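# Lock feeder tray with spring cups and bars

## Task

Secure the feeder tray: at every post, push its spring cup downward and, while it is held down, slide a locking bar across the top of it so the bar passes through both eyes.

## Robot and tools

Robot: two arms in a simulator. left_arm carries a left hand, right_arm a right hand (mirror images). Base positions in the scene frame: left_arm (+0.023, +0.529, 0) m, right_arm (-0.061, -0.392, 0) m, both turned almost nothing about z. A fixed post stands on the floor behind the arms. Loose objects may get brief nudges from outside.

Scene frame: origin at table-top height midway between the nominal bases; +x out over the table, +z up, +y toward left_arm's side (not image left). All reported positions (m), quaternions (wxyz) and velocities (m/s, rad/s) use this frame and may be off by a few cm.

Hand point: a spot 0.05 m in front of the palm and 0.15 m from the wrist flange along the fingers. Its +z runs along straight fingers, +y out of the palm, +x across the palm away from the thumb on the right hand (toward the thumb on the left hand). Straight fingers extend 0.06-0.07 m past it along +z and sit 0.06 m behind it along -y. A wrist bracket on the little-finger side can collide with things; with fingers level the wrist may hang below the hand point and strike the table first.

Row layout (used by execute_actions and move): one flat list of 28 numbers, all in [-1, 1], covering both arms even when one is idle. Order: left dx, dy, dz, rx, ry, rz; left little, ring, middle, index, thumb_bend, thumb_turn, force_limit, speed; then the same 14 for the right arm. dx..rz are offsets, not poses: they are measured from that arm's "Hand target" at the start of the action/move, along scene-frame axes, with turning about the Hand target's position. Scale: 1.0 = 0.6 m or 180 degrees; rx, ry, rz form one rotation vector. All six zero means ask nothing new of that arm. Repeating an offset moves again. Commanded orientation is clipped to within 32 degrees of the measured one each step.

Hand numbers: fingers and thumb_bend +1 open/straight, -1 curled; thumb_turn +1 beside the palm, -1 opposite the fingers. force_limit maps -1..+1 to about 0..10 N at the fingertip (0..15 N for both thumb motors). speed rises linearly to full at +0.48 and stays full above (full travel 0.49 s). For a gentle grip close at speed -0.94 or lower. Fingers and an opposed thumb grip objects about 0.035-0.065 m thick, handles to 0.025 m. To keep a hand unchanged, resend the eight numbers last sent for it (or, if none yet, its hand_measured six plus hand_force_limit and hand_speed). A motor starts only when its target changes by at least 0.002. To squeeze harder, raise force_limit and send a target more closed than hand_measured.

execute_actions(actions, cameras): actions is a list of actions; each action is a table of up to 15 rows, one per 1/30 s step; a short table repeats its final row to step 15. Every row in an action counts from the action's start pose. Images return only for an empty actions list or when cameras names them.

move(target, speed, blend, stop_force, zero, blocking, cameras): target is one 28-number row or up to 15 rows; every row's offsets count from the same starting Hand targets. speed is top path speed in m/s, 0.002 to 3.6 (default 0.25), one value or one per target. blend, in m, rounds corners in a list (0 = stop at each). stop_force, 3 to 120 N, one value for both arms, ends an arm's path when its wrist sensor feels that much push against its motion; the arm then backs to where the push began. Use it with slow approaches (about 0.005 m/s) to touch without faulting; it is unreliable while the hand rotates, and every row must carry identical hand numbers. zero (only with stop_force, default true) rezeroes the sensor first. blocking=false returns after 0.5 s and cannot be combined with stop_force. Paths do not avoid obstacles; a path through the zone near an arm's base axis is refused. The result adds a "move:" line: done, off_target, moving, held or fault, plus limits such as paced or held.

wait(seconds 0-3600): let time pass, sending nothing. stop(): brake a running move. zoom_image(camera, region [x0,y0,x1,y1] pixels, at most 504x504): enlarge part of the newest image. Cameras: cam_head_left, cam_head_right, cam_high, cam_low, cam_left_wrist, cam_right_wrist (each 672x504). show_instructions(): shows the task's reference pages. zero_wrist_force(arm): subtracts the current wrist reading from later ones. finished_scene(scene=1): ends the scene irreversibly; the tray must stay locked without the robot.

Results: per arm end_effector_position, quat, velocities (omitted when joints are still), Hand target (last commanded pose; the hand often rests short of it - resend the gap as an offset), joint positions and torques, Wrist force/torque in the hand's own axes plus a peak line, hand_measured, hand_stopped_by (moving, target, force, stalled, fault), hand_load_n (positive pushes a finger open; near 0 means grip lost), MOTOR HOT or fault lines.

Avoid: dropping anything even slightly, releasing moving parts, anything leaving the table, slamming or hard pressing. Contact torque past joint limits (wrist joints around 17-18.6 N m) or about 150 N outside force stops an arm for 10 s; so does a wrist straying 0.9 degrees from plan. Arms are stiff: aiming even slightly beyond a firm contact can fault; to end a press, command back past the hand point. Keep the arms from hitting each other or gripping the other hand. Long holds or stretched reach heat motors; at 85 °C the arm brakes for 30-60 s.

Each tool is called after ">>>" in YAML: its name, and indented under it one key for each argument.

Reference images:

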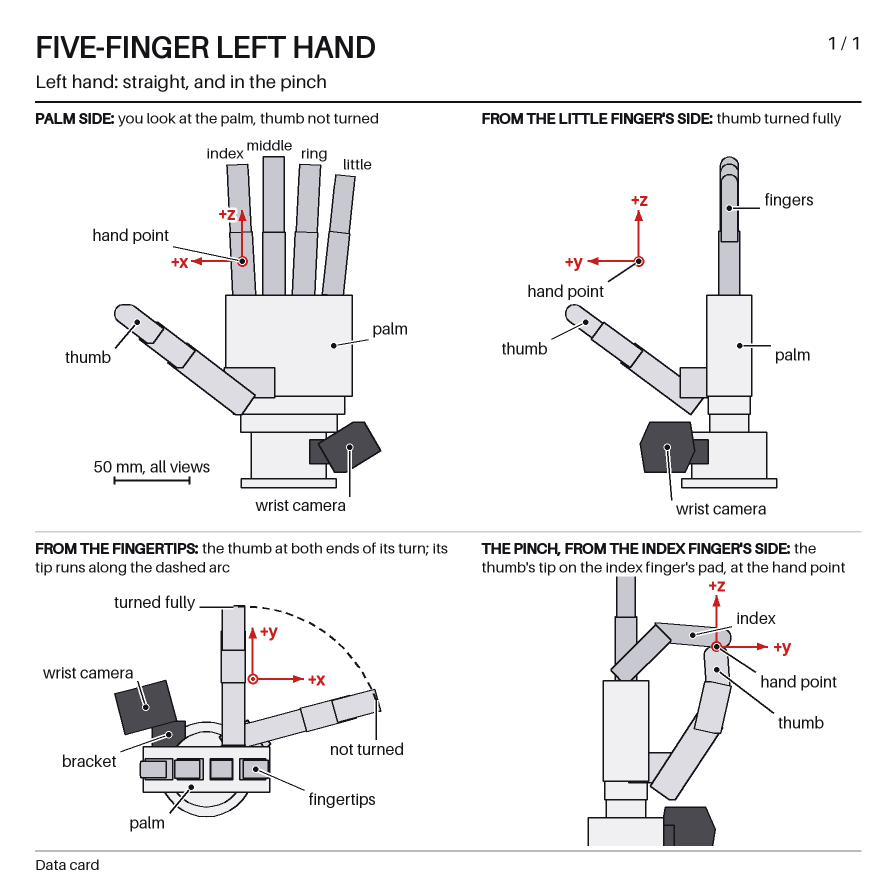

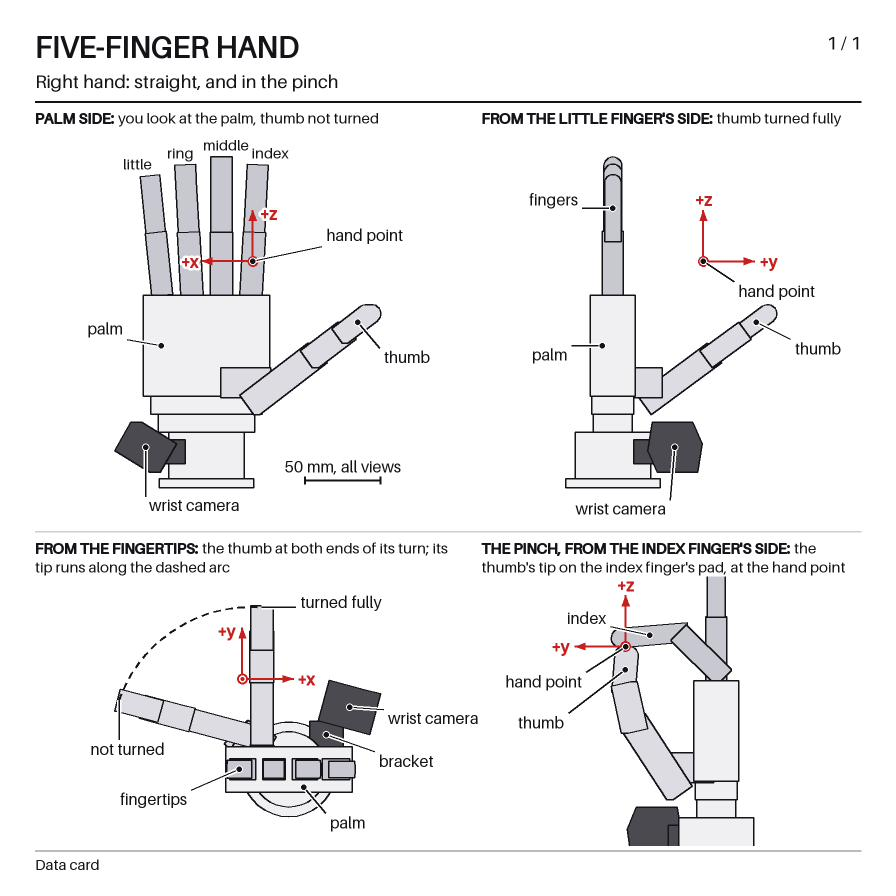

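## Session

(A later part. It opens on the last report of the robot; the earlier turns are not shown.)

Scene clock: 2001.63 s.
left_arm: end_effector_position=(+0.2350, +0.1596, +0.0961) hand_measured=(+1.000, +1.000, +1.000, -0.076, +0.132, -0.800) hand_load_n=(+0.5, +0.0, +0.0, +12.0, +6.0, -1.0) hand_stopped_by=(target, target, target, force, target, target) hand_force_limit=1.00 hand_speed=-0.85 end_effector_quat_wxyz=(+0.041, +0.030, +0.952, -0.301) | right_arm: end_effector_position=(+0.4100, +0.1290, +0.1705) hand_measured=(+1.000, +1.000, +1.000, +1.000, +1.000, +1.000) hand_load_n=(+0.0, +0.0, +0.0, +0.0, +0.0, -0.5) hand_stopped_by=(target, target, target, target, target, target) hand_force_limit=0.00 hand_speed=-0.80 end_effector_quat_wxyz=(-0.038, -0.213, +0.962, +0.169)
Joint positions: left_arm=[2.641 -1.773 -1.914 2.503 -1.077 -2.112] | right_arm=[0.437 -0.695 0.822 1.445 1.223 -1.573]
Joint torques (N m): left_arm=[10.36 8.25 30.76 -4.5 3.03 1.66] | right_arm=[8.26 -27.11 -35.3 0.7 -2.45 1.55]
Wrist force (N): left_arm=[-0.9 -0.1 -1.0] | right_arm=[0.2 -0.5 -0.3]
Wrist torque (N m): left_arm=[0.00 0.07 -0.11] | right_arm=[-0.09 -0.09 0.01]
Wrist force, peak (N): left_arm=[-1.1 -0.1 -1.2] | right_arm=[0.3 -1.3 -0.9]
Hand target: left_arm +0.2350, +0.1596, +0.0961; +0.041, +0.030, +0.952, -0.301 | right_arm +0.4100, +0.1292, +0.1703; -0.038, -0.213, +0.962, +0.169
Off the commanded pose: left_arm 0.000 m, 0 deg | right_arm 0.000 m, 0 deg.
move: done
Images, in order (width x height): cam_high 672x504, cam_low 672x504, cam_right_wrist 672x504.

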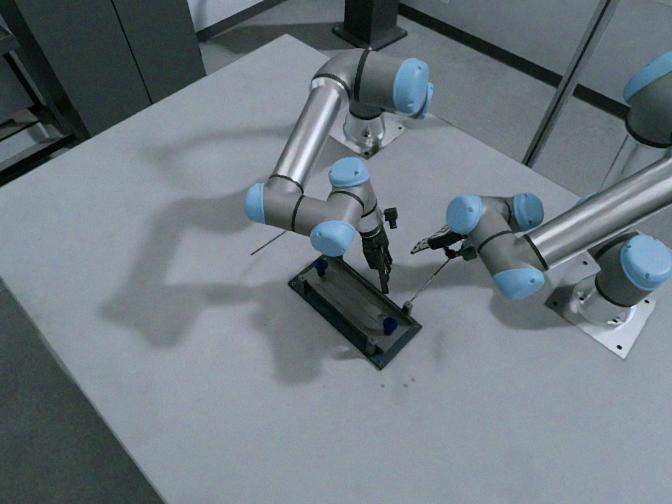

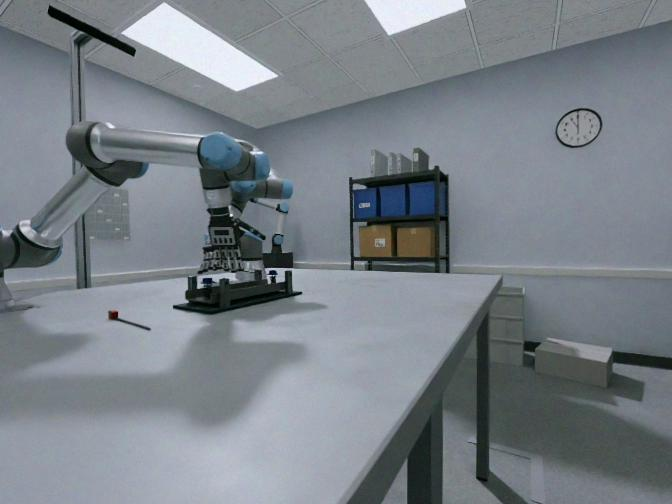

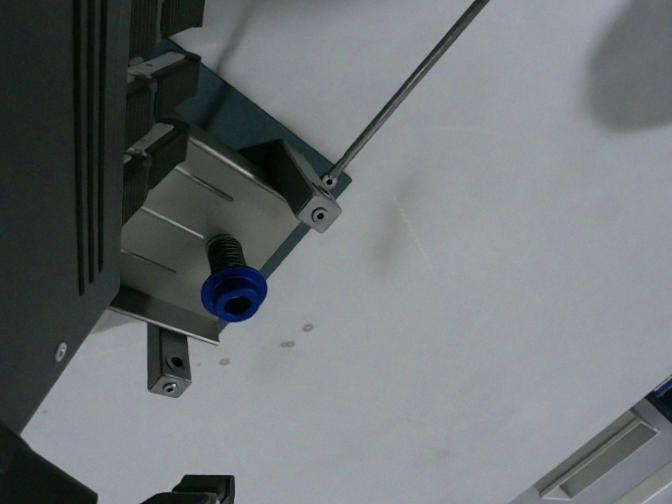

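>>> move:
  target: [0.02,0,0,0,0,0, 1,1,1,-0.6,0.13,-0.8,1.0,-0.85, 0,0,0, 0,0,0, 1,1,1,1,1,1,0,-0.8]
  speed: 0.015
  stop_force: 4
  cameras: ["cam_right_wrist"]

>>> zoom_image:
  camera: "cam_right_wrist"
  region: [250, 100, 450, 300]

Scene clock: 2025.27 s.
left_arm: end_effector_position=(+0.2427, +0.1596, +0.0961) hand_measured=(+1.000, +1.000, +1.000, -0.076, +0.132, -0.800) hand_load_n=(+0.0, +0.0, +0.0, +12.0, +6.0, +0.5) hand_stopped_by=(target, target, target, force, target, target) hand_force_limit=1.00 hand_speed=-0.85 end_effector_quat_wxyz=(+0.041, +0.030, +0.952, -0.301) | right_arm: end_effector_position=(+0.4100, +0.1292, +0.1703) hand_measured=(+1.000, +1.000, +1.000, +1.000, +1.000, +1.000) hand_load_n=(+0.0, +0.0, +0.0, +0.0, +0.0, +0.0) hand_stopped_by=(target, target, target, target, target, target) hand_force_limit=0.00 hand_speed=-0.80 end_effector_quat_wxyz=(-0.038, -0.213, +0.962, +0.169)
Joint positions: left_arm=[2.652 -1.786 -1.9 2.496 -1.073 -2.1] | right_arm=[0.438 -0.695 0.822 1.445 1.223 -1.572]
Joint torques (N m): left_arm=[-8.57 43.91 3.1 1.43 -1.3 -1.04] | right_arm=[8.22 -27.03 -36.02 1.17 1.36 1.49]
Wrist force (N): left_arm=[0.1 -0.2 -1.0] | right_arm=[0.5 -0.4 -0.3]
Wrist torque (N m): left_arm=[0.01 0.13 -0.14] | right_arm=[-0.09 -0.15 0.03]
Wrist force, peak (N): left_arm=[5.5 -1.2 -1.6] | right_arm=[0.6 -0.8 -0.4]
Hand target: left_arm +0.2427, +0.1596, +0.0961; +0.041, +0.030, +0.952, -0.301 (not the last commanded pose) | right_arm +0.4100, +0.1292, +0.1703; -0.038, -0.213, +0.962, +0.169
Off the commanded pose: left_arm 0.004 m, 0 deg | right_arm 0.000 m, 0 deg.
move: contact (left_arm)

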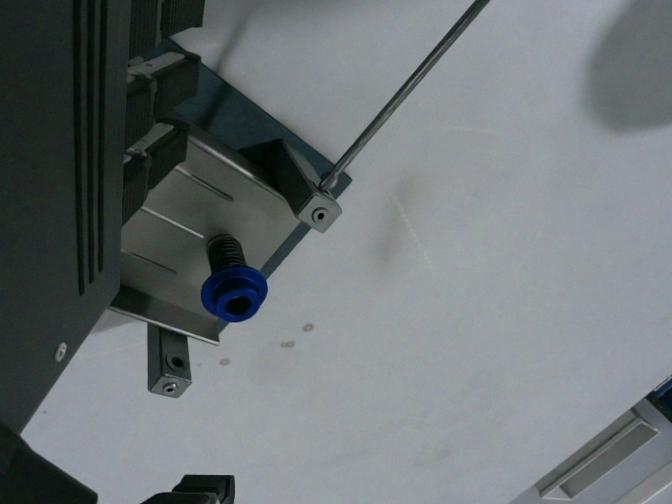

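Scaled by 2.520 from the camera's image (finer frame: 960x720).

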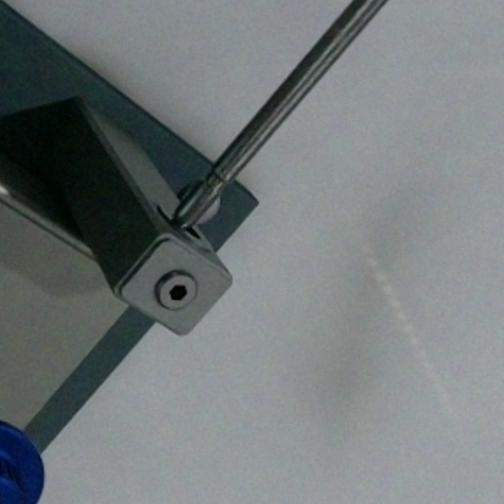

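>>> zoom_image:
  camera: "cam_right_wrist"
  region: [290, 150, 360, 220]

>>> execute_actions:
  actions: []
  cameras: ["cam_low","cam_high","cam_head_left"]

>>> zoom_image:
  camera: "cam_low"
  region: [230, 255, 310, 315]

Scaled by 7.200 from the camera's image (finer frame: 960x720).

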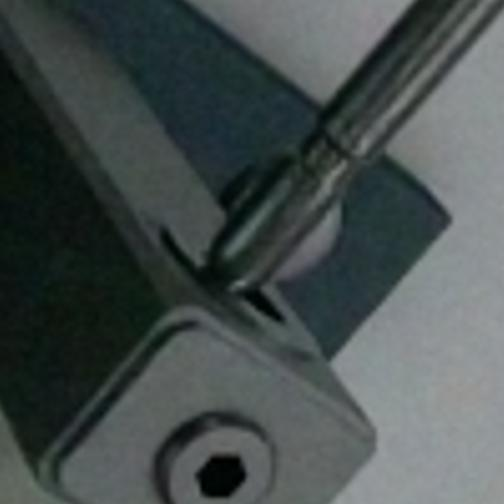

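Scene clock: 2044.83 s.
left_arm: end_effector_position=(+0.2427, +0.1596, +0.0961) hand_measured=(+1.000, +1.000, +1.000, -0.076, +0.132, -0.800) hand_load_n=(+0.0, +0.0, +0.0, +12.5, +6.0, +0.0) hand_stopped_by=(target, target, target, force, target, target) hand_force_limit=1.00 hand_speed=-0.85 end_effector_quat_wxyz=(+0.041, +0.030, +0.952, -0.301) | right_arm: end_effector_position=(+0.4100, +0.1292, +0.1703) hand_measured=(+1.000, +1.000, +1.000, +1.000, +1.000, +1.000) hand_load_n=(+0.0, +0.0, +0.0, +0.0, +0.0, +0.0) hand_stopped_by=(target, target, target, target, target, target) hand_force_limit=0.00 hand_speed=-0.80 end_effector_quat_wxyz=(-0.038, -0.213, +0.962, +0.169)
Joint positions: left_arm=[2.652 -1.786 -1.9 2.496 -1.073 -2.1] | right_arm=[0.438 -0.695 0.822 1.445 1.223 -1.572]
Joint velocities: within noise
Joint torques (N m): left_arm=[-8.5 43.26 2.6 1.28 -1.36 -0.9] | right_arm=[8.72 -26.93 -36.42 2.17 1.34 1.49]
Wrist force (N): left_arm=[0.2 -0.1 -1.2] | right_arm=[0.4 -0.7 -0.4]
Wrist torque (N m): left_arm=[0.03 0.11 -0.14] | right_arm=[-0.12 -0.13 0.01]
Wrist force, peak (N): left_arm=[0.2 -0.3 -1.4] | right_arm=[0.7 -0.7 -0.5]
Hand target: left_arm +0.2427, +0.1596, +0.0961; +0.041, +0.030, +0.952, -0.301 (not the last commanded pose) | right_arm +0.4100, +0.1292, +0.1703; -0.038, -0.213, +0.962, +0.169
Off the commanded pose: left_arm 0.004 m, 0 deg | right_arm 0.000 m, 0 deg.
Images, in order (width x height): cam_head_left 672x504, cam_high 672x504, cam_low 672x504.

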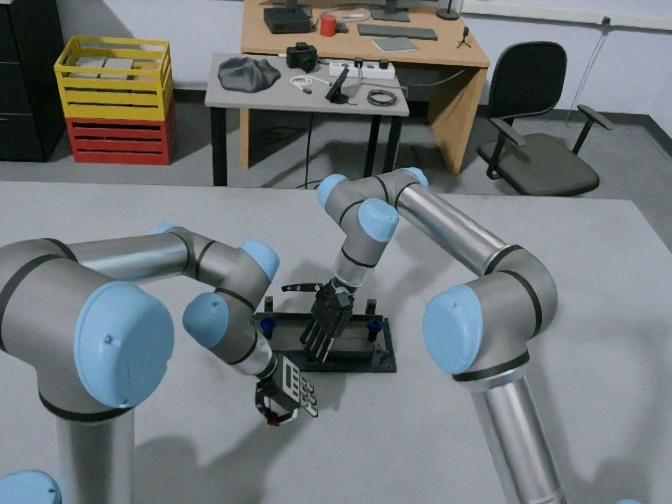

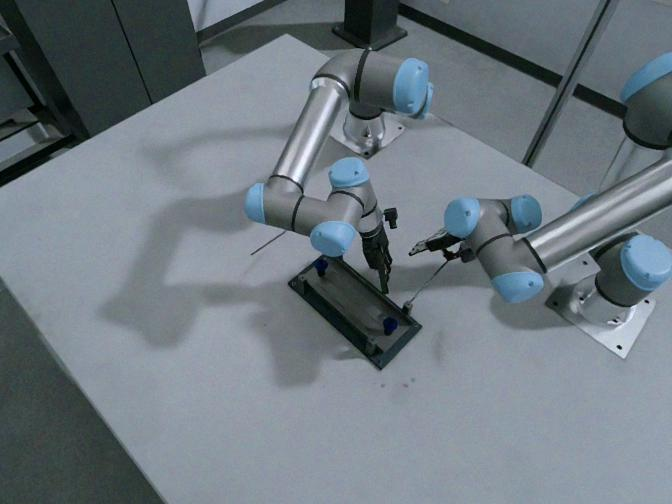

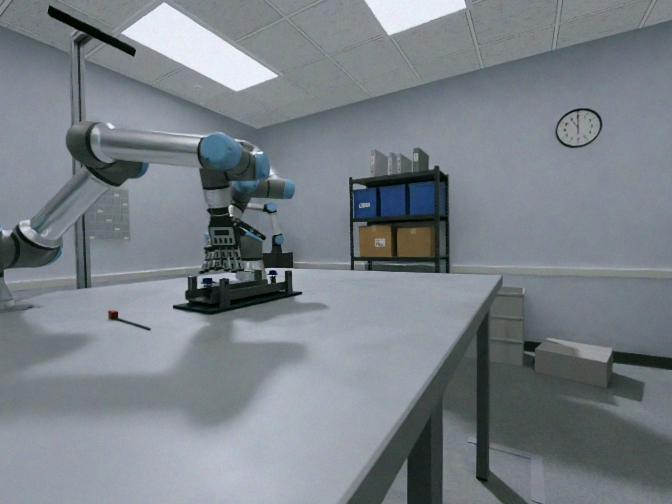

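Scaled by 6.300 from the camera's image (finer frame: 960x720).

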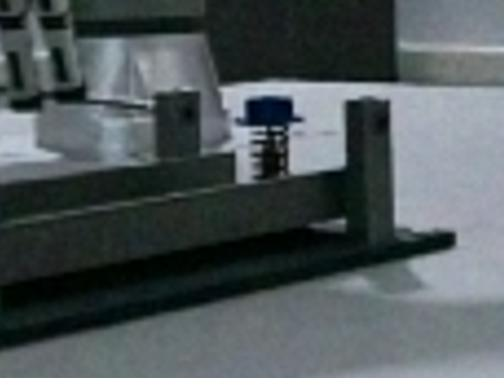

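>>> move:
  target: [-0.03,0,0,0,0,0, 1,1,1,-0.6,0.13,-0.8,1.0,-0.85, 0,0,0, 0,0,0, 1,1,1,1,1,1,0,-0.8]
  speed: 0.05
  cameras: ["cam_right_wrist"]

>>> zoom_image:
  camera: "cam_right_wrist"
  region: [290, 140, 370, 220]

Scene clock: 2098.63 s.
left_arm: end_effector_position=(+0.2249, +0.1596, +0.0961) hand_measured=(+1.000, +1.000, +1.000, -0.076, +0.132, -0.800) hand_load_n=(+0.0, +0.0, +0.0, +12.0, +6.5, -0.5) hand_stopped_by=(target, target, target, force, target, target) hand_force_limit=1.00 hand_speed=-0.85 end_effector_quat_wxyz=(+0.041, +0.030, +0.952, -0.301) end_effector_velocity=(-0.002, +0.000, +0.000) end_effector_angular_velocity=(+0.001, +0.000, +0.002) | right_arm: end_effector_position=(+0.4100, +0.1292, +0.1703) hand_measured=(+1.000, +1.000, +1.000, +1.000, +1.000, +1.000) hand_load_n=(+0.0, +0.0, +0.0, +0.0, +0.0, +0.0) hand_stopped_by=(target, target, target, target, target, target) hand_force_limit=0.00 hand_speed=-0.80 end_effector_quat_wxyz=(-0.038, -0.213, +0.962, +0.169)
Joint positions: left_arm=[2.626 -1.757 -1.932 2.512 -1.083 -2.128] | right_arm=[0.438 -0.695 0.822 1.445 1.223 -1.572]
Joint velocities: left_arm=[-0.003 0.003 -0.003 0.002 -0.002 -0.005] | right_arm=[within noise]
Joint torques (N m): left_arm=[-9.45 43.04 2 0.94 -0.9 -1.11] | right_arm=[8.06 -26.83 -35.63 3.41 1.3 1.45]
Wrist force (N): left_arm=[-1.1 -0.1 -1.1] | right_arm=[0.4 -0.4 -0.3]
Wrist torque (N m): left_arm=[0.02 0.09 -0.06] | right_arm=[-0.09 -0.13 0.02]
Wrist force, peak (N): left_arm=[-2.2 0.5 -1.3] | right_arm=[0.4 -0.8 -0.5]
Hand target: left_arm +0.2247, +0.1596, +0.0961; +0.041, +0.030, +0.952, -0.301 | right_arm +0.4100, +0.1292, +0.1703; -0.038, -0.213, +0.962, +0.169
Off the commanded pose: left_arm 0.000 m, 0 deg | right_arm 0.000 m, 0 deg.
move: done

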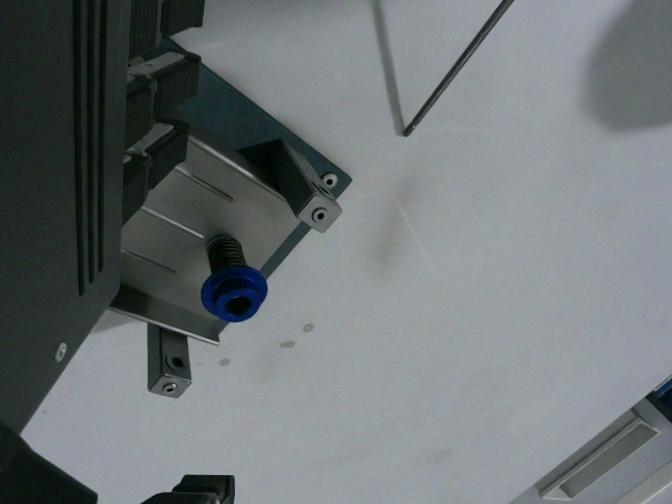

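Scaled by 6.300 from the camera's image (finer frame: 960x720).

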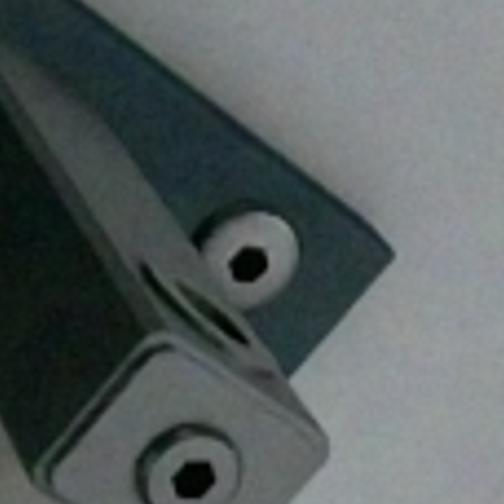

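>>> move:
  target:
    - [-0.03,0,0.15,0,0,0, 1,1,1,-0.6,0.13,-0.8,1.0,-0.85, 0,0,0, 0,0,0, 1,1,1,1,1,1,0,-0.8]
    - [0.0,0.31,0.15,-0.1771,0.0321,0.0017, 1,1,1,-0.6,0.13,-0.8,1.0,-0.85, 0,0,0, 0,0,0, 1,1,1,1,1,1,0,-0.8]
    - [0.0,0.31,-0.03,-0.1771,0.0321,0.0017, 1,1,1,-0.6,0.13,-0.8,1.0,-0.85, 0,0,0, 0,0,0, 1,1,1,1,1,1,0,-0.8]
  speed: 0.12
  cameras: ["cam_left_wrist","cam_low","cam_head_left"]

Scene clock: 2150.83 s.
left_arm: end_effector_position=(+0.2247, +0.3456, +0.0782) hand_measured=(+1.000, +1.000, +1.000, -0.076, +0.132, -0.800) hand_load_n=(+0.0, +0.0, +0.0, +12.5, +5.5, -0.5) hand_stopped_by=(target, target, target, force, target, target) hand_force_limit=1.00 hand_speed=-0.85 end_effector_quat_wxyz=(+0.001, +0.000, +0.834, -0.552) | right_arm: end_effector_position=(+0.4100, +0.1292, +0.1703) hand_measured=(+1.000, +1.000, +1.000, +1.000, +1.000, +1.000) hand_load_n=(+0.0, +0.0, +0.0, +0.0, +0.0, +0.0) hand_stopped_by=(target, target, target, target, target, target) hand_force_limit=0.00 hand_speed=-0.80 end_effector_quat_wxyz=(-0.038, -0.213, +0.962, +0.169)
Joint positions: left_arm=[3.856 -2.06 -2.534 2.033 -0.796 -0.428] | right_arm=[0.438 -0.695 0.822 1.445 1.223 -1.572]
Joint torques (N m): left_arm=[-9.29 4.17 9.69 0.8 2.85 -1] | right_arm=[8.6 -27.32 -35.92 4.58 1.32 1.4]
Wrist force (N): left_arm=[-1.6 1.0 -1.4] | right_arm=[0.4 -0.5 -0.4]
Wrist torque (N m): left_arm=[0.25 0.25 -0.08] | right_arm=[-0.09 -0.12 0.02]
Wrist force, peak (N): left_arm=[-1.8 1.9 -1.5] | right_arm=[0.4 -0.8 -0.6]
Hand target: left_arm +0.2247, +0.3456, +0.0781; +0.001, +0.000, +0.834, -0.552 | right_arm +0.4100, +0.1292, +0.1703; -0.038, -0.213, +0.962, +0.169
Off the commanded pose: left_arm 0.000 m, 0 deg | right_arm 0.000 m, 0 deg.
move: done
Images, in order (width x height): cam_head_left 672x504, cam_low 672x504, cam_left_wrist 672x504.

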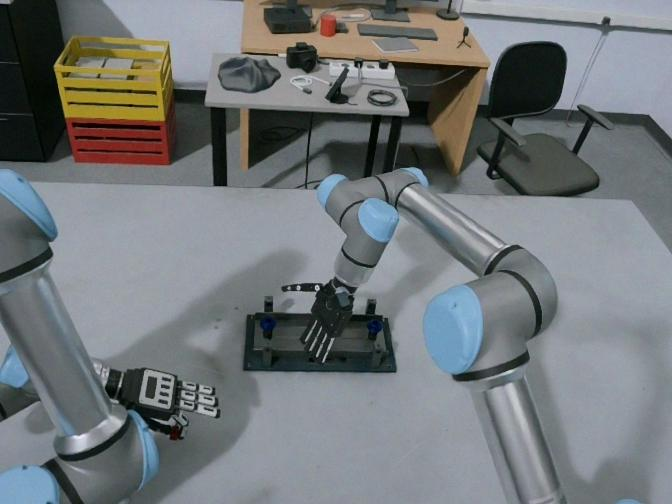

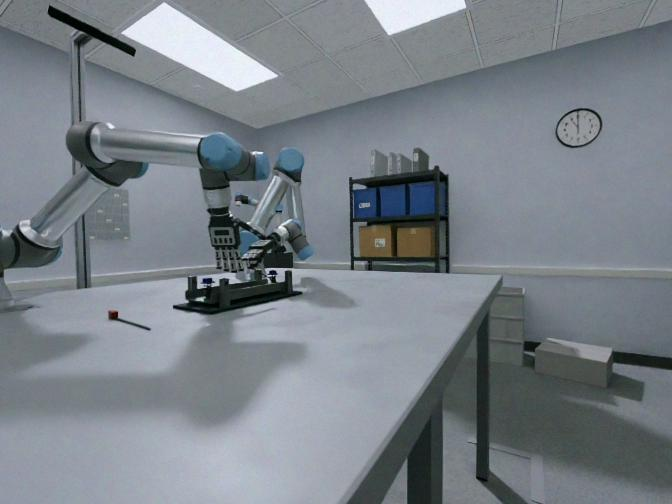

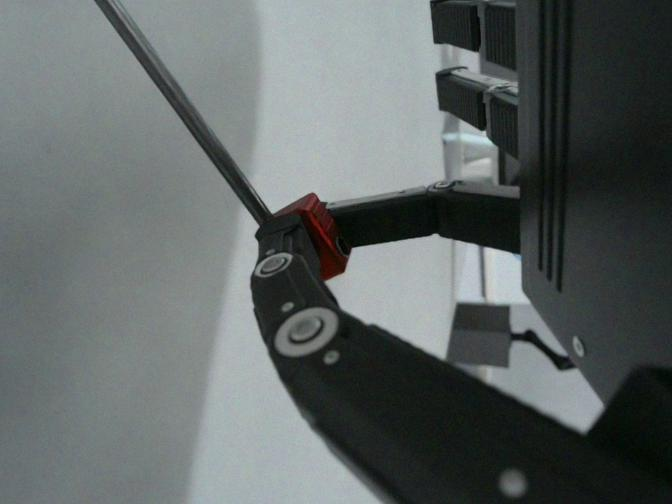

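>>> execute_actions:
  actions: []
  cameras: ["all"]

Scene clock: 2191.40 s.
left_arm: end_effector_position=(+0.2247, +0.3456, +0.0781) hand_measured=(+1.000, +1.000, +1.000, -0.076, +0.132, -0.800) hand_load_n=(+0.0, +0.0, +0.0, +12.5, +5.5, -0.5) hand_stopped_by=(target, target, target, force, target, target) hand_force_limit=1.00 hand_speed=-0.85 end_effector_quat_wxyz=(+0.001, +0.000, +0.834, -0.552) | right_arm: end_effector_position=(+0.4100, +0.1292, +0.1703) hand_measured=(+1.000, +1.000, +1.000, +1.000, +1.000, +1.000) hand_load_n=(+0.0, +0.0, +0.0, +0.0, -0.5, +0.0) hand_stopped_by=(target, target, target, target, target, target) hand_force_limit=0.00 hand_speed=-0.80 end_effector_quat_wxyz=(-0.038, -0.213, +0.962, +0.169)
Joint positions: left_arm=[3.856 -2.06 -2.534 2.033 -0.796 -0.428] | right_arm=[0.438 -0.695 0.822 1.445 1.223 -1.572]
Joint velocities: within noise
Joint torques (N m): left_arm=[-9.28 4.24 9.1 0.59 2.81 -0.96] | right_arm=[8.25 -27.03 -36.13 4.58 1.33 1.6]
Wrist force (N): left_arm=[-1.4 1.1 -1.2] | right_arm=[0.3 -0.7 -0.3]
Wrist torque (N m): left_arm=[0.25 0.23 -0.07] | right_arm=[-0.12 -0.12 0.01]
Wrist force, peak (N): left_arm=[-1.6 1.0 -1.5] | right_arm=[0.5 -0.7 -0.4]
Hand target: left_arm +0.2247, +0.3456, +0.0781; +0.001, +0.000, +0.834, -0.552 | right_arm +0.4100, +0.1292, +0.1703; -0.038, -0.213, +0.962, +0.169
Off the commanded pose: left_arm 0.000 m, 0 deg | right_arm 0.000 m, 0 deg.

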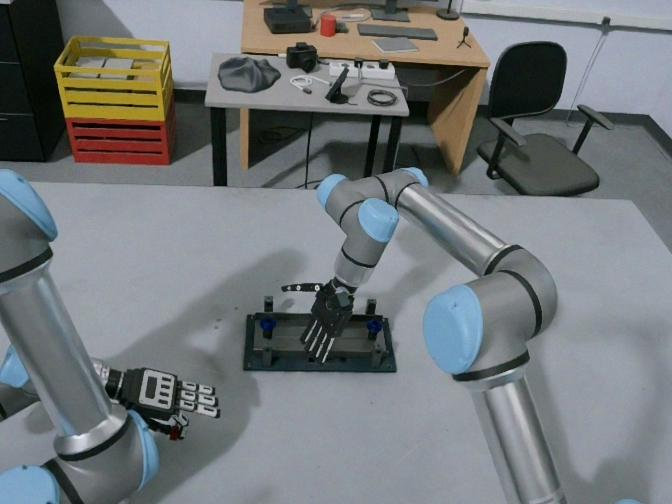

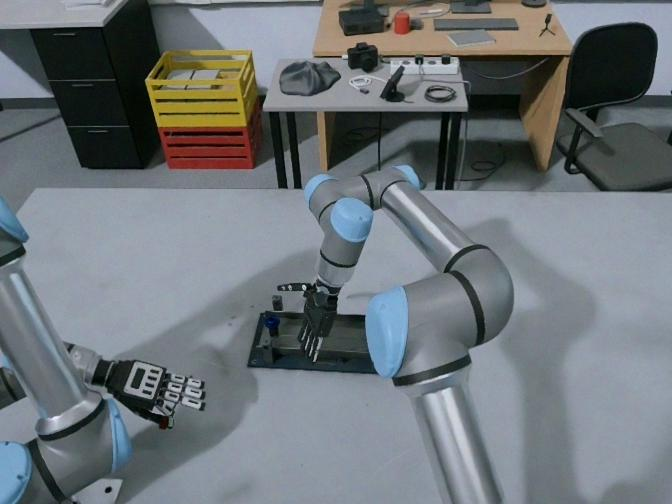

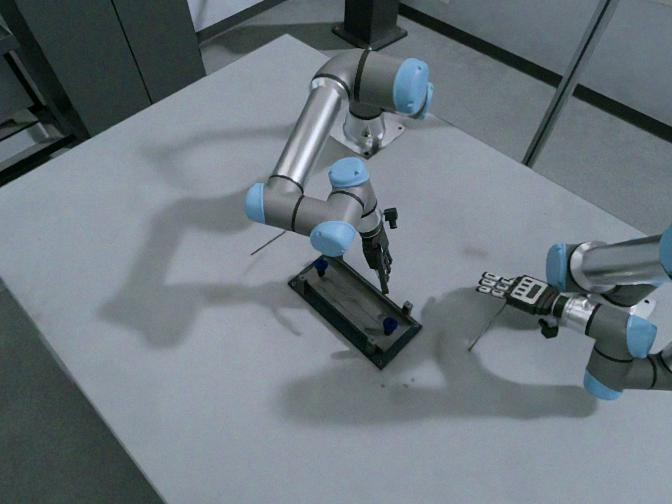

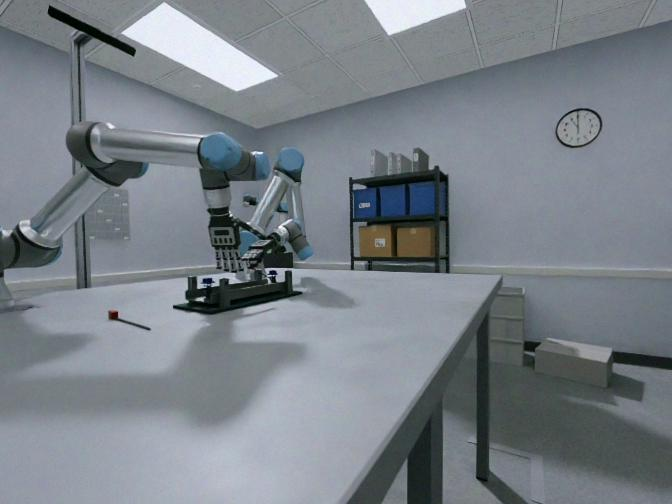

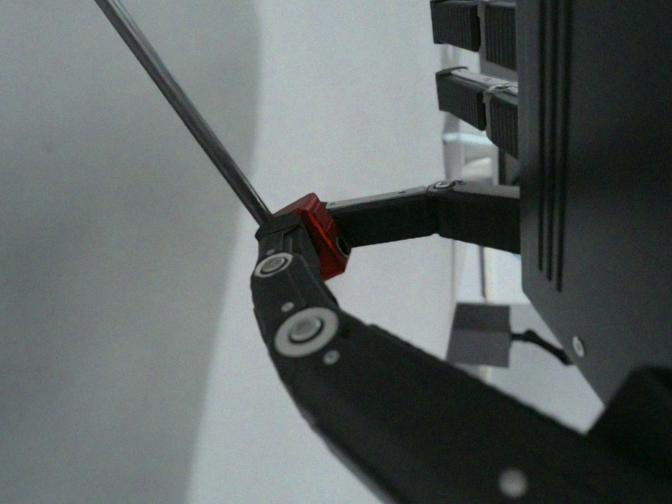

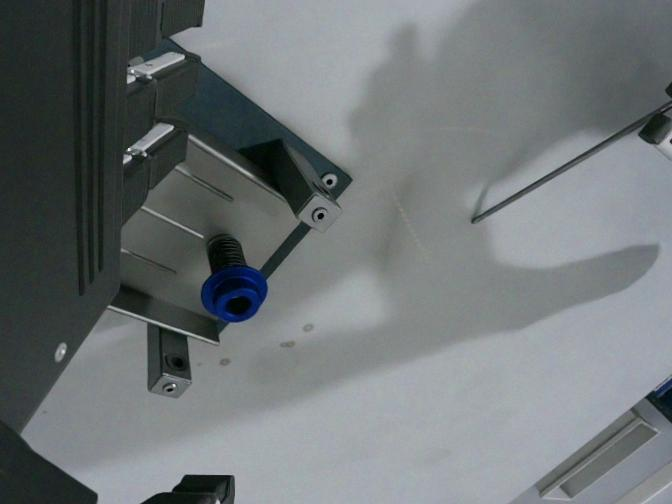

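>>> move:
  target: [0,0,-0.097,0,0,0,1,1,1,-0.6,0.13,-0.8,1.0,-0.85,0,0,0,0,0,0,1,1,1,1,1,1,0,-0.8]
  speed: 0.06
  stop_force: 10
  cameras: ["cam_left_wrist","cam_high"]

>>> zoom_image:
  camera: "cam_high"
  region: [440, 260, 580, 365]

Scene clock: 2202.07 s.
left_arm: end_effector_position=(+0.2247, +0.3456, +0.0199) hand_measured=(+1.000, +1.000, +1.000, -0.076, +0.132, -0.800) hand_load_n=(+0.0, +0.0, +0.0, +12.5, +5.5, +0.0) hand_stopped_by=(target, target, target, force, target, target) hand_force_limit=1.00 hand_speed=-0.85 end_effector_quat_wxyz=(+0.001, +0.000, +0.834, -0.552) | right_arm: end_effector_position=(+0.4100, +0.1292, +0.1703) hand_measured=(+1.000, +1.000, +1.000, +1.000, +1.000, +1.000) hand_load_n=(+0.0, +0.0, +0.0, +0.0, +0.0, +0.0) hand_stopped_by=(target, target, target, target, target, target) hand_force_limit=0.00 hand_speed=-0.80 end_effector_quat_wxyz=(-0.038, -0.213, +0.962, +0.169)
Joint positions: left_arm=[3.856 -2.296 -2.508 2.243 -0.796 -0.428] | right_arm=[0.438 -0.695 0.822 1.445 1.223 -1.572]
Joint torques (N m): left_arm=[-9.14 7.72 5.54 0.73 2.79 1.12] | right_arm=[8.09 -27 -36.04 4.44 1.25 1.48]
Wrist force (N): left_arm=[-1.6 0.7 -1.4] | right_arm=[0.2 -0.8 -0.4]
Wrist torque (N m): left_arm=[0.16 0.21 -0.05] | right_arm=[-0.14 -0.09 -0.01]
Wrist force, peak (N): left_arm=[-2.6 1.9 -2.0] | right_arm=[0.3 -0.9 -0.4]
Hand target: left_arm +0.2247, +0.3456, +0.0199; +0.001, +0.000, +0.834, -0.552 | right_arm +0.4100, +0.1292, +0.1703; -0.038, -0.213, +0.962, +0.169
Off the commanded pose: left_arm 0.000 m, 0 deg | right_arm 0.000 m, 0 deg.
move: done
Images, in order (width x height): cam_high 672x504, cam_left_wrist 672x504.

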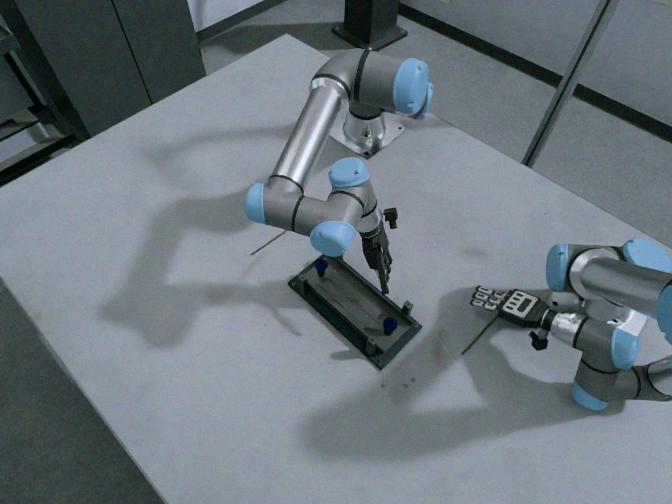

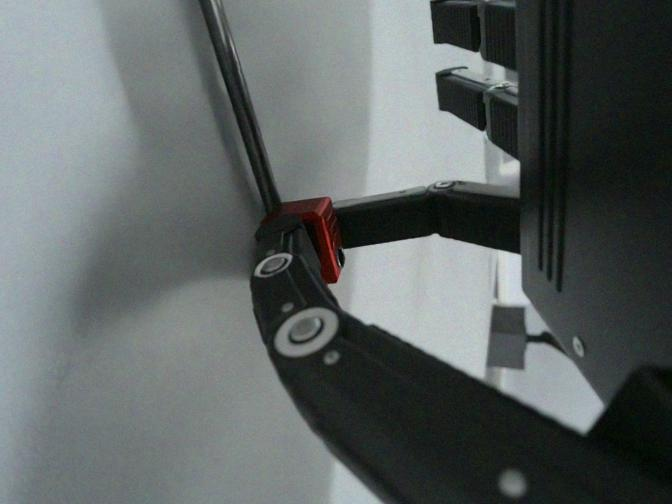

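Scaled by 3.600 from the camera's image (finer frame: 960x720).

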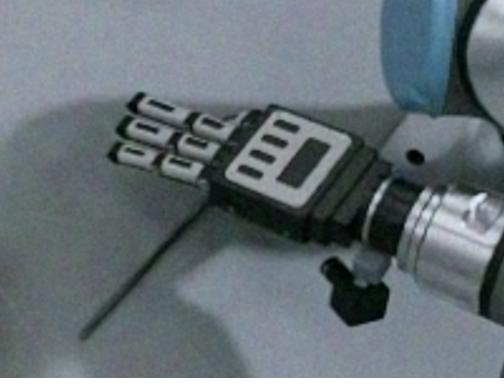

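>>> move:
  target:
    - [0,0,0,0,0,0,1,1,1,0.5,0.2,-0.8,0,-0.6,0,0,0,0,0,0,1,1,1,1,1,1,0,-0.8]
    - [0,0,0.1,0,0,0,1,1,1,0.5,0.2,-0.8,0,-0.6,0,0,0,0,0,0,1,1,1,1,1,1,0,-0.8]
    - [0,0,0.1,0,0,0,-1,-1,-1,0.5,0.2,-0.8,0,0.2,0,0,0,0,0,0,1,1,1,1,1,1,0,-0.8]
  speed: 0.1
  cameras: ["cam_left_wrist"]

Scene clock: 2235.47 s.
left_arm: end_effector_position=(+0.2247, +0.3456, +0.0799) hand_measured=(-1.000, -1.000, -0.972, +0.500, +0.200, -0.800) hand_load_n=(+0.0, +0.0, +2.5, +0.0, +0.0, +5.0) hand_stopped_by=(target, target, force, target, target, target) hand_force_limit=0.00 hand_speed=0.20 end_effector_quat_wxyz=(+0.001, +0.000, +0.834, -0.552) | right_arm: end_effector_position=(+0.4100, +0.1292, +0.1703) hand_measured=(+1.000, +1.000, +1.000, +1.000, +1.000, +1.000) hand_load_n=(+0.0, +0.0, +0.0, +0.0, +0.0, +0.0) hand_stopped_by=(target, target, target, target, target, target) hand_force_limit=0.00 hand_speed=-0.80 end_effector_quat_wxyz=(-0.038, -0.213, +0.962, +0.169)
Joint positions: left_arm=[3.856 -2.053 -2.535 2.026 -0.796 -0.428] | right_arm=[0.438 -0.695 0.822 1.445 1.223 -1.572]
Joint torques (N m): left_arm=[8.05 37.19 7.8 -5.05 -1.14 -1.02] | right_arm=[8.65 -26.71 -36.32 4.5 1.2 1.46]
Wrist force (N): left_arm=[-1.5 0.4 -1.5] | right_arm=[0.6 -0.7 -0.3]
Wrist torque (N m): left_arm=[0.16 0.21 -0.06] | right_arm=[-0.13 -0.16 0.03]
Wrist force, peak (N): left_arm=[-1.8 0.9 -1.5] | right_arm=[0.5 -0.8 -0.4]
Hand target: left_arm +0.2247, +0.3456, +0.0799; +0.001, +0.000, +0.834, -0.552 | right_arm +0.4100, +0.1292, +0.1703; -0.038, -0.213, +0.962, +0.169
Off the commanded pose: left_arm 0.000 m, 0 deg | right_arm 0.000 m, 0 deg.
move: done

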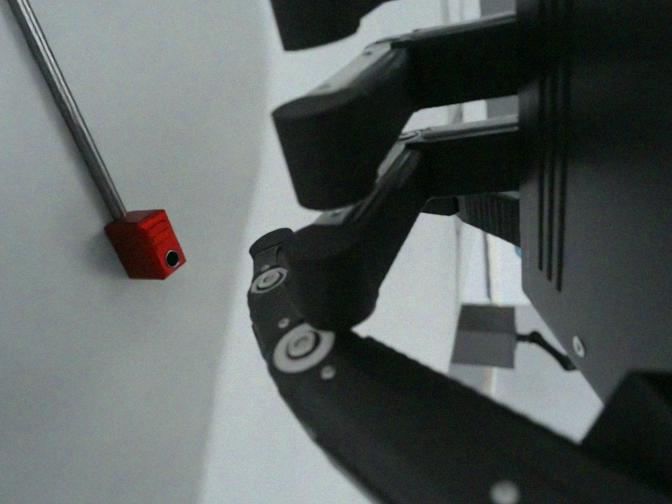

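>>> move:
  target: [0,0,0,0,0,0,-1,-1,-0.8,0.5,0.2,-0.8,0.2,0.2,0,0,0,0,0,0,1,1,1,1,1,1,0,-0.8]
  cameras: ["cam_left_wrist"]

Scene clock: 2245.90 s.
left_arm: end_effector_position=(+0.2247, +0.3456, +0.0799) hand_measured=(-1.000, -1.000, -0.800, +0.500, +0.200, -0.800) hand_load_n=(+0.0, +0.0, -2.0, +0.0, +1.0, +3.5) hand_stopped_by=(target, target, target, target, target, target) hand_force_limit=0.20 hand_speed=0.20 end_effector_quat_wxyz=(+0.001, +0.000, +0.834, -0.552) | right_arm: end_effector_position=(+0.4100, +0.1292, +0.1703) hand_measured=(+1.000, +1.000, +1.000, +1.000, +1.000, +1.000) hand_load_n=(+0.0, +0.0, +0.0, +0.0, +0.0, +0.0) hand_stopped_by=(target, target, target, target, target, target) hand_force_limit=0.00 hand_speed=-0.80 end_effector_quat_wxyz=(-0.038, -0.213, +0.962, +0.169)
Joint positions: left_arm=[3.856 -2.053 -2.535 2.026 -0.796 -0.428] | right_arm=[0.438 -0.695 0.822 1.445 1.223 -1.572]
Joint torques (N m): left_arm=[8.25 37.16 6.97 -2.11 -0.86 -0.85] | right_arm=[8.17 -27.06 -35.86 4.45 1.27 1.44]
Wrist force (N): left_arm=[-1.4 0.7 -1.2] | right_arm=[0.3 -0.2 0.0]
Wrist torque (N m): left_arm=[0.19 0.20 -0.07] | right_arm=[-0.07 -0.12 0.02]
Wrist force, peak (N): left_arm=[-1.7 0.5 -1.5] | right_arm=[0.6 -0.6 -0.4]
Hand target: left_arm +0.2247, +0.3456, +0.0799; +0.001, +0.000, +0.834, -0.552 | right_arm +0.4100, +0.1292, +0.1703; -0.038, -0.213, +0.962, +0.169
Off the commanded pose: left_arm 0.000 m, 0 deg | right_arm 0.000 m, 0 deg.
move: done

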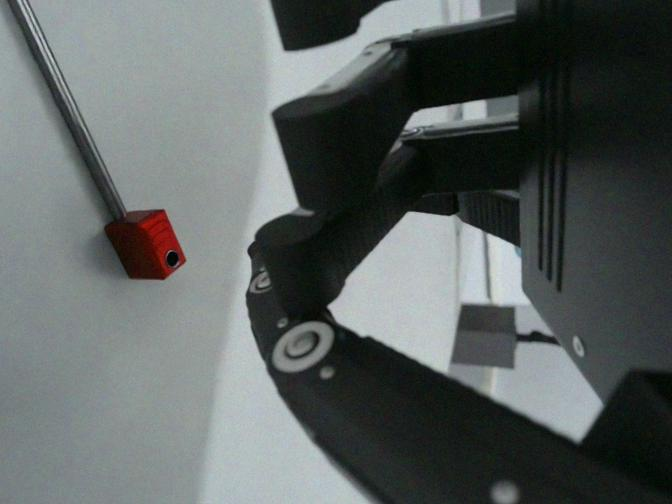

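>>> move:
  target: [0,0,0,0,0,0,-1,-1,-0.8,0.5,0.2,-0.7,0.2,0.2,0,0,0,0,0,0,1,1,1,1,1,1,0,-0.8]
  cameras: ["cam_left_wrist"]

Scene clock: 2257.83 s.
left_arm: end_effector_position=(+0.2247, +0.3456, +0.0799) hand_measured=(-1.000, -1.000, -0.800, +0.500, +0.200, -0.700) hand_load_n=(+0.0, +0.0, +0.0, +0.0, +0.0, +0.0) hand_stopped_by=(target, target, target, target, target, target) hand_force_limit=0.20 hand_speed=0.20 end_effector_quat_wxyz=(+0.001, +0.000, +0.834, -0.552) | right_arm: end_effector_position=(+0.4100, +0.1292, +0.1703) hand_measured=(+1.000, +1.000, +1.000, +1.000, +1.000, +1.000) hand_load_n=(+0.0, +0.0, +0.5, +0.0, +0.0, +0.0) hand_stopped_by=(target, target, target, target, target, target) hand_force_limit=0.00 hand_speed=-0.80 end_effector_quat_wxyz=(-0.038, -0.213, +0.962, +0.169)
Joint positions: left_arm=[3.856 -2.053 -2.535 2.026 -0.796 -0.428] | right_arm=[0.438 -0.695 0.822 1.445 1.223 -1.572]
Joint torques (N m): left_arm=[8.26 36.43 6.92 0.54 -0.74 -0.93] | right_arm=[8.19 -27.33 -36.06 4.53 1.28 1.45]
Wrist force (N): left_arm=[-1.3 0.6 -1.2] | right_arm=[0.5 -0.5 -0.5]
Wrist torque (N m): left_arm=[0.17 0.18 -0.06] | right_arm=[-0.09 -0.14 0.02]
Wrist force, peak (N): left_arm=[-1.6 0.8 -1.6] | right_arm=[0.6 -0.6 -0.7]
Hand target: left_arm +0.2247, +0.3456, +0.0799; +0.001, +0.000, +0.834, -0.552 | right_arm +0.4100, +0.1292, +0.1703; -0.038, -0.213, +0.962, +0.169
Off the commanded pose: left_arm 0.000 m, 0 deg | right_arm 0.000 m, 0 deg.
move: done

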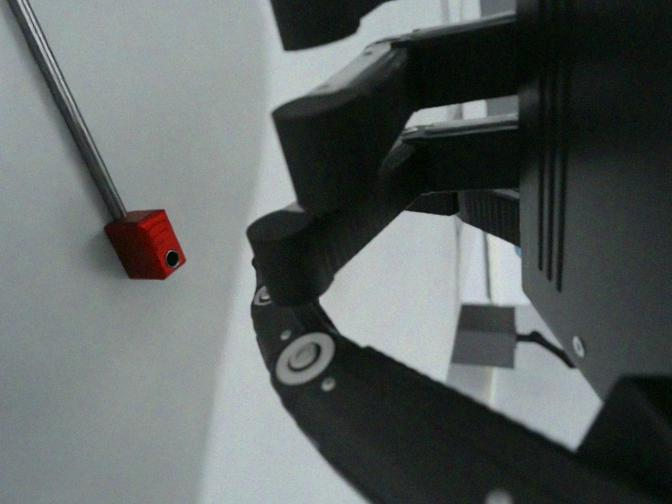

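>>> move:
  target:
    - [0,0,-0.1,0,0,0,-1,-1,-0.8,0.5,0.2,-0.7,0.2,0.2,0,0,0,0,0,0,1,1,1,1,1,1,0,-0.8]
    - [0,0,-0.1,0,0,0,-1,-1,-0.8,-0.55,0.13,-0.7,-0.8,-0.85,0,0,0,0,0,0,1,1,1,1,1,1,0,-0.8]
    - [0,0,-0.1,0,0,0,-1,-1,-0.8,-0.6,0.13,-0.7,1.0,-0.85,0,0,0,0,0,0,1,1,1,1,1,1,0,-0.8]
  speed: 0.08
  cameras: ["cam_left_wrist"]

Scene clock: 2274.80 s.
left_arm: end_effector_position=(+0.2247, +0.3456, +0.0199) hand_measured=(-1.000, -1.000, -0.800, -0.064, +0.132, -0.700) hand_load_n=(+0.0, +0.0, +0.0, +11.5, +4.0, +0.0) hand_stopped_by=(target, target, target, force, target, target) hand_force_limit=1.00 hand_speed=-0.85 end_effector_quat_wxyz=(+0.001, +0.000, +0.834, -0.552) | right_arm: end_effector_position=(+0.4100, +0.1292, +0.1703) hand_measured=(+1.000, +1.000, +1.000, +1.000, +1.000, +1.000) hand_load_n=(+0.0, +0.0, +0.0, +0.0, +0.0, +0.0) hand_stopped_by=(target, target, target, target, target, target) hand_force_limit=0.00 hand_speed=-0.80 end_effector_quat_wxyz=(-0.038, -0.213, +0.962, +0.169)
Joint positions: left_arm=[3.856 -2.296 -2.508 2.243 -0.796 -0.428] | right_arm=[0.438 -0.695 0.822 1.445 1.223 -1.572]
Joint torques (N m): left_arm=[-9.31 7.28 5.67 0.45 2.78 0.96] | right_arm=[8.73 -27.12 -35.85 4.51 1.18 1.52]
Wrist force (N): left_arm=[-1.5 1.0 -1.2] | right_arm=[0.6 -0.4 -0.2]
Wrist torque (N m): left_arm=[0.22 0.22 -0.07] | right_arm=[-0.10 -0.17 0.03]
Wrist force, peak (N): left_arm=[-2.7 1.6 -1.9] | right_arm=[0.6 -0.7 -0.3]
Hand target: left_arm +0.2247, +0.3456, +0.0199; +0.001, +0.000, +0.834, -0.552 | right_arm +0.4100, +0.1292, +0.1703; -0.038, -0.213, +0.962, +0.169
Off the commanded pose: left_arm 0.000 m, 0 deg | right_arm 0.000 m, 0 deg.
move: done

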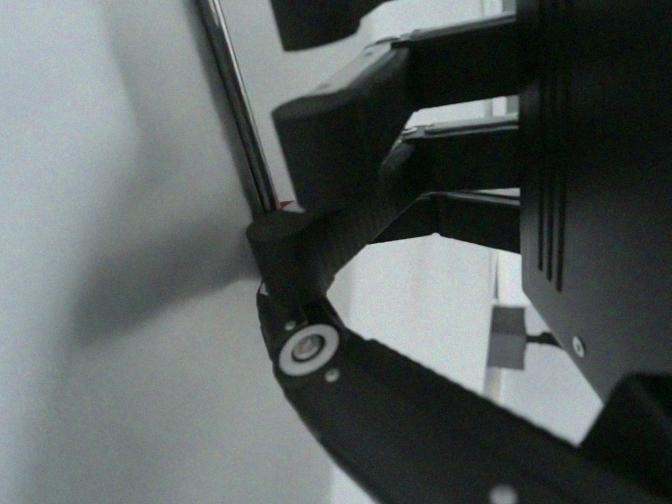

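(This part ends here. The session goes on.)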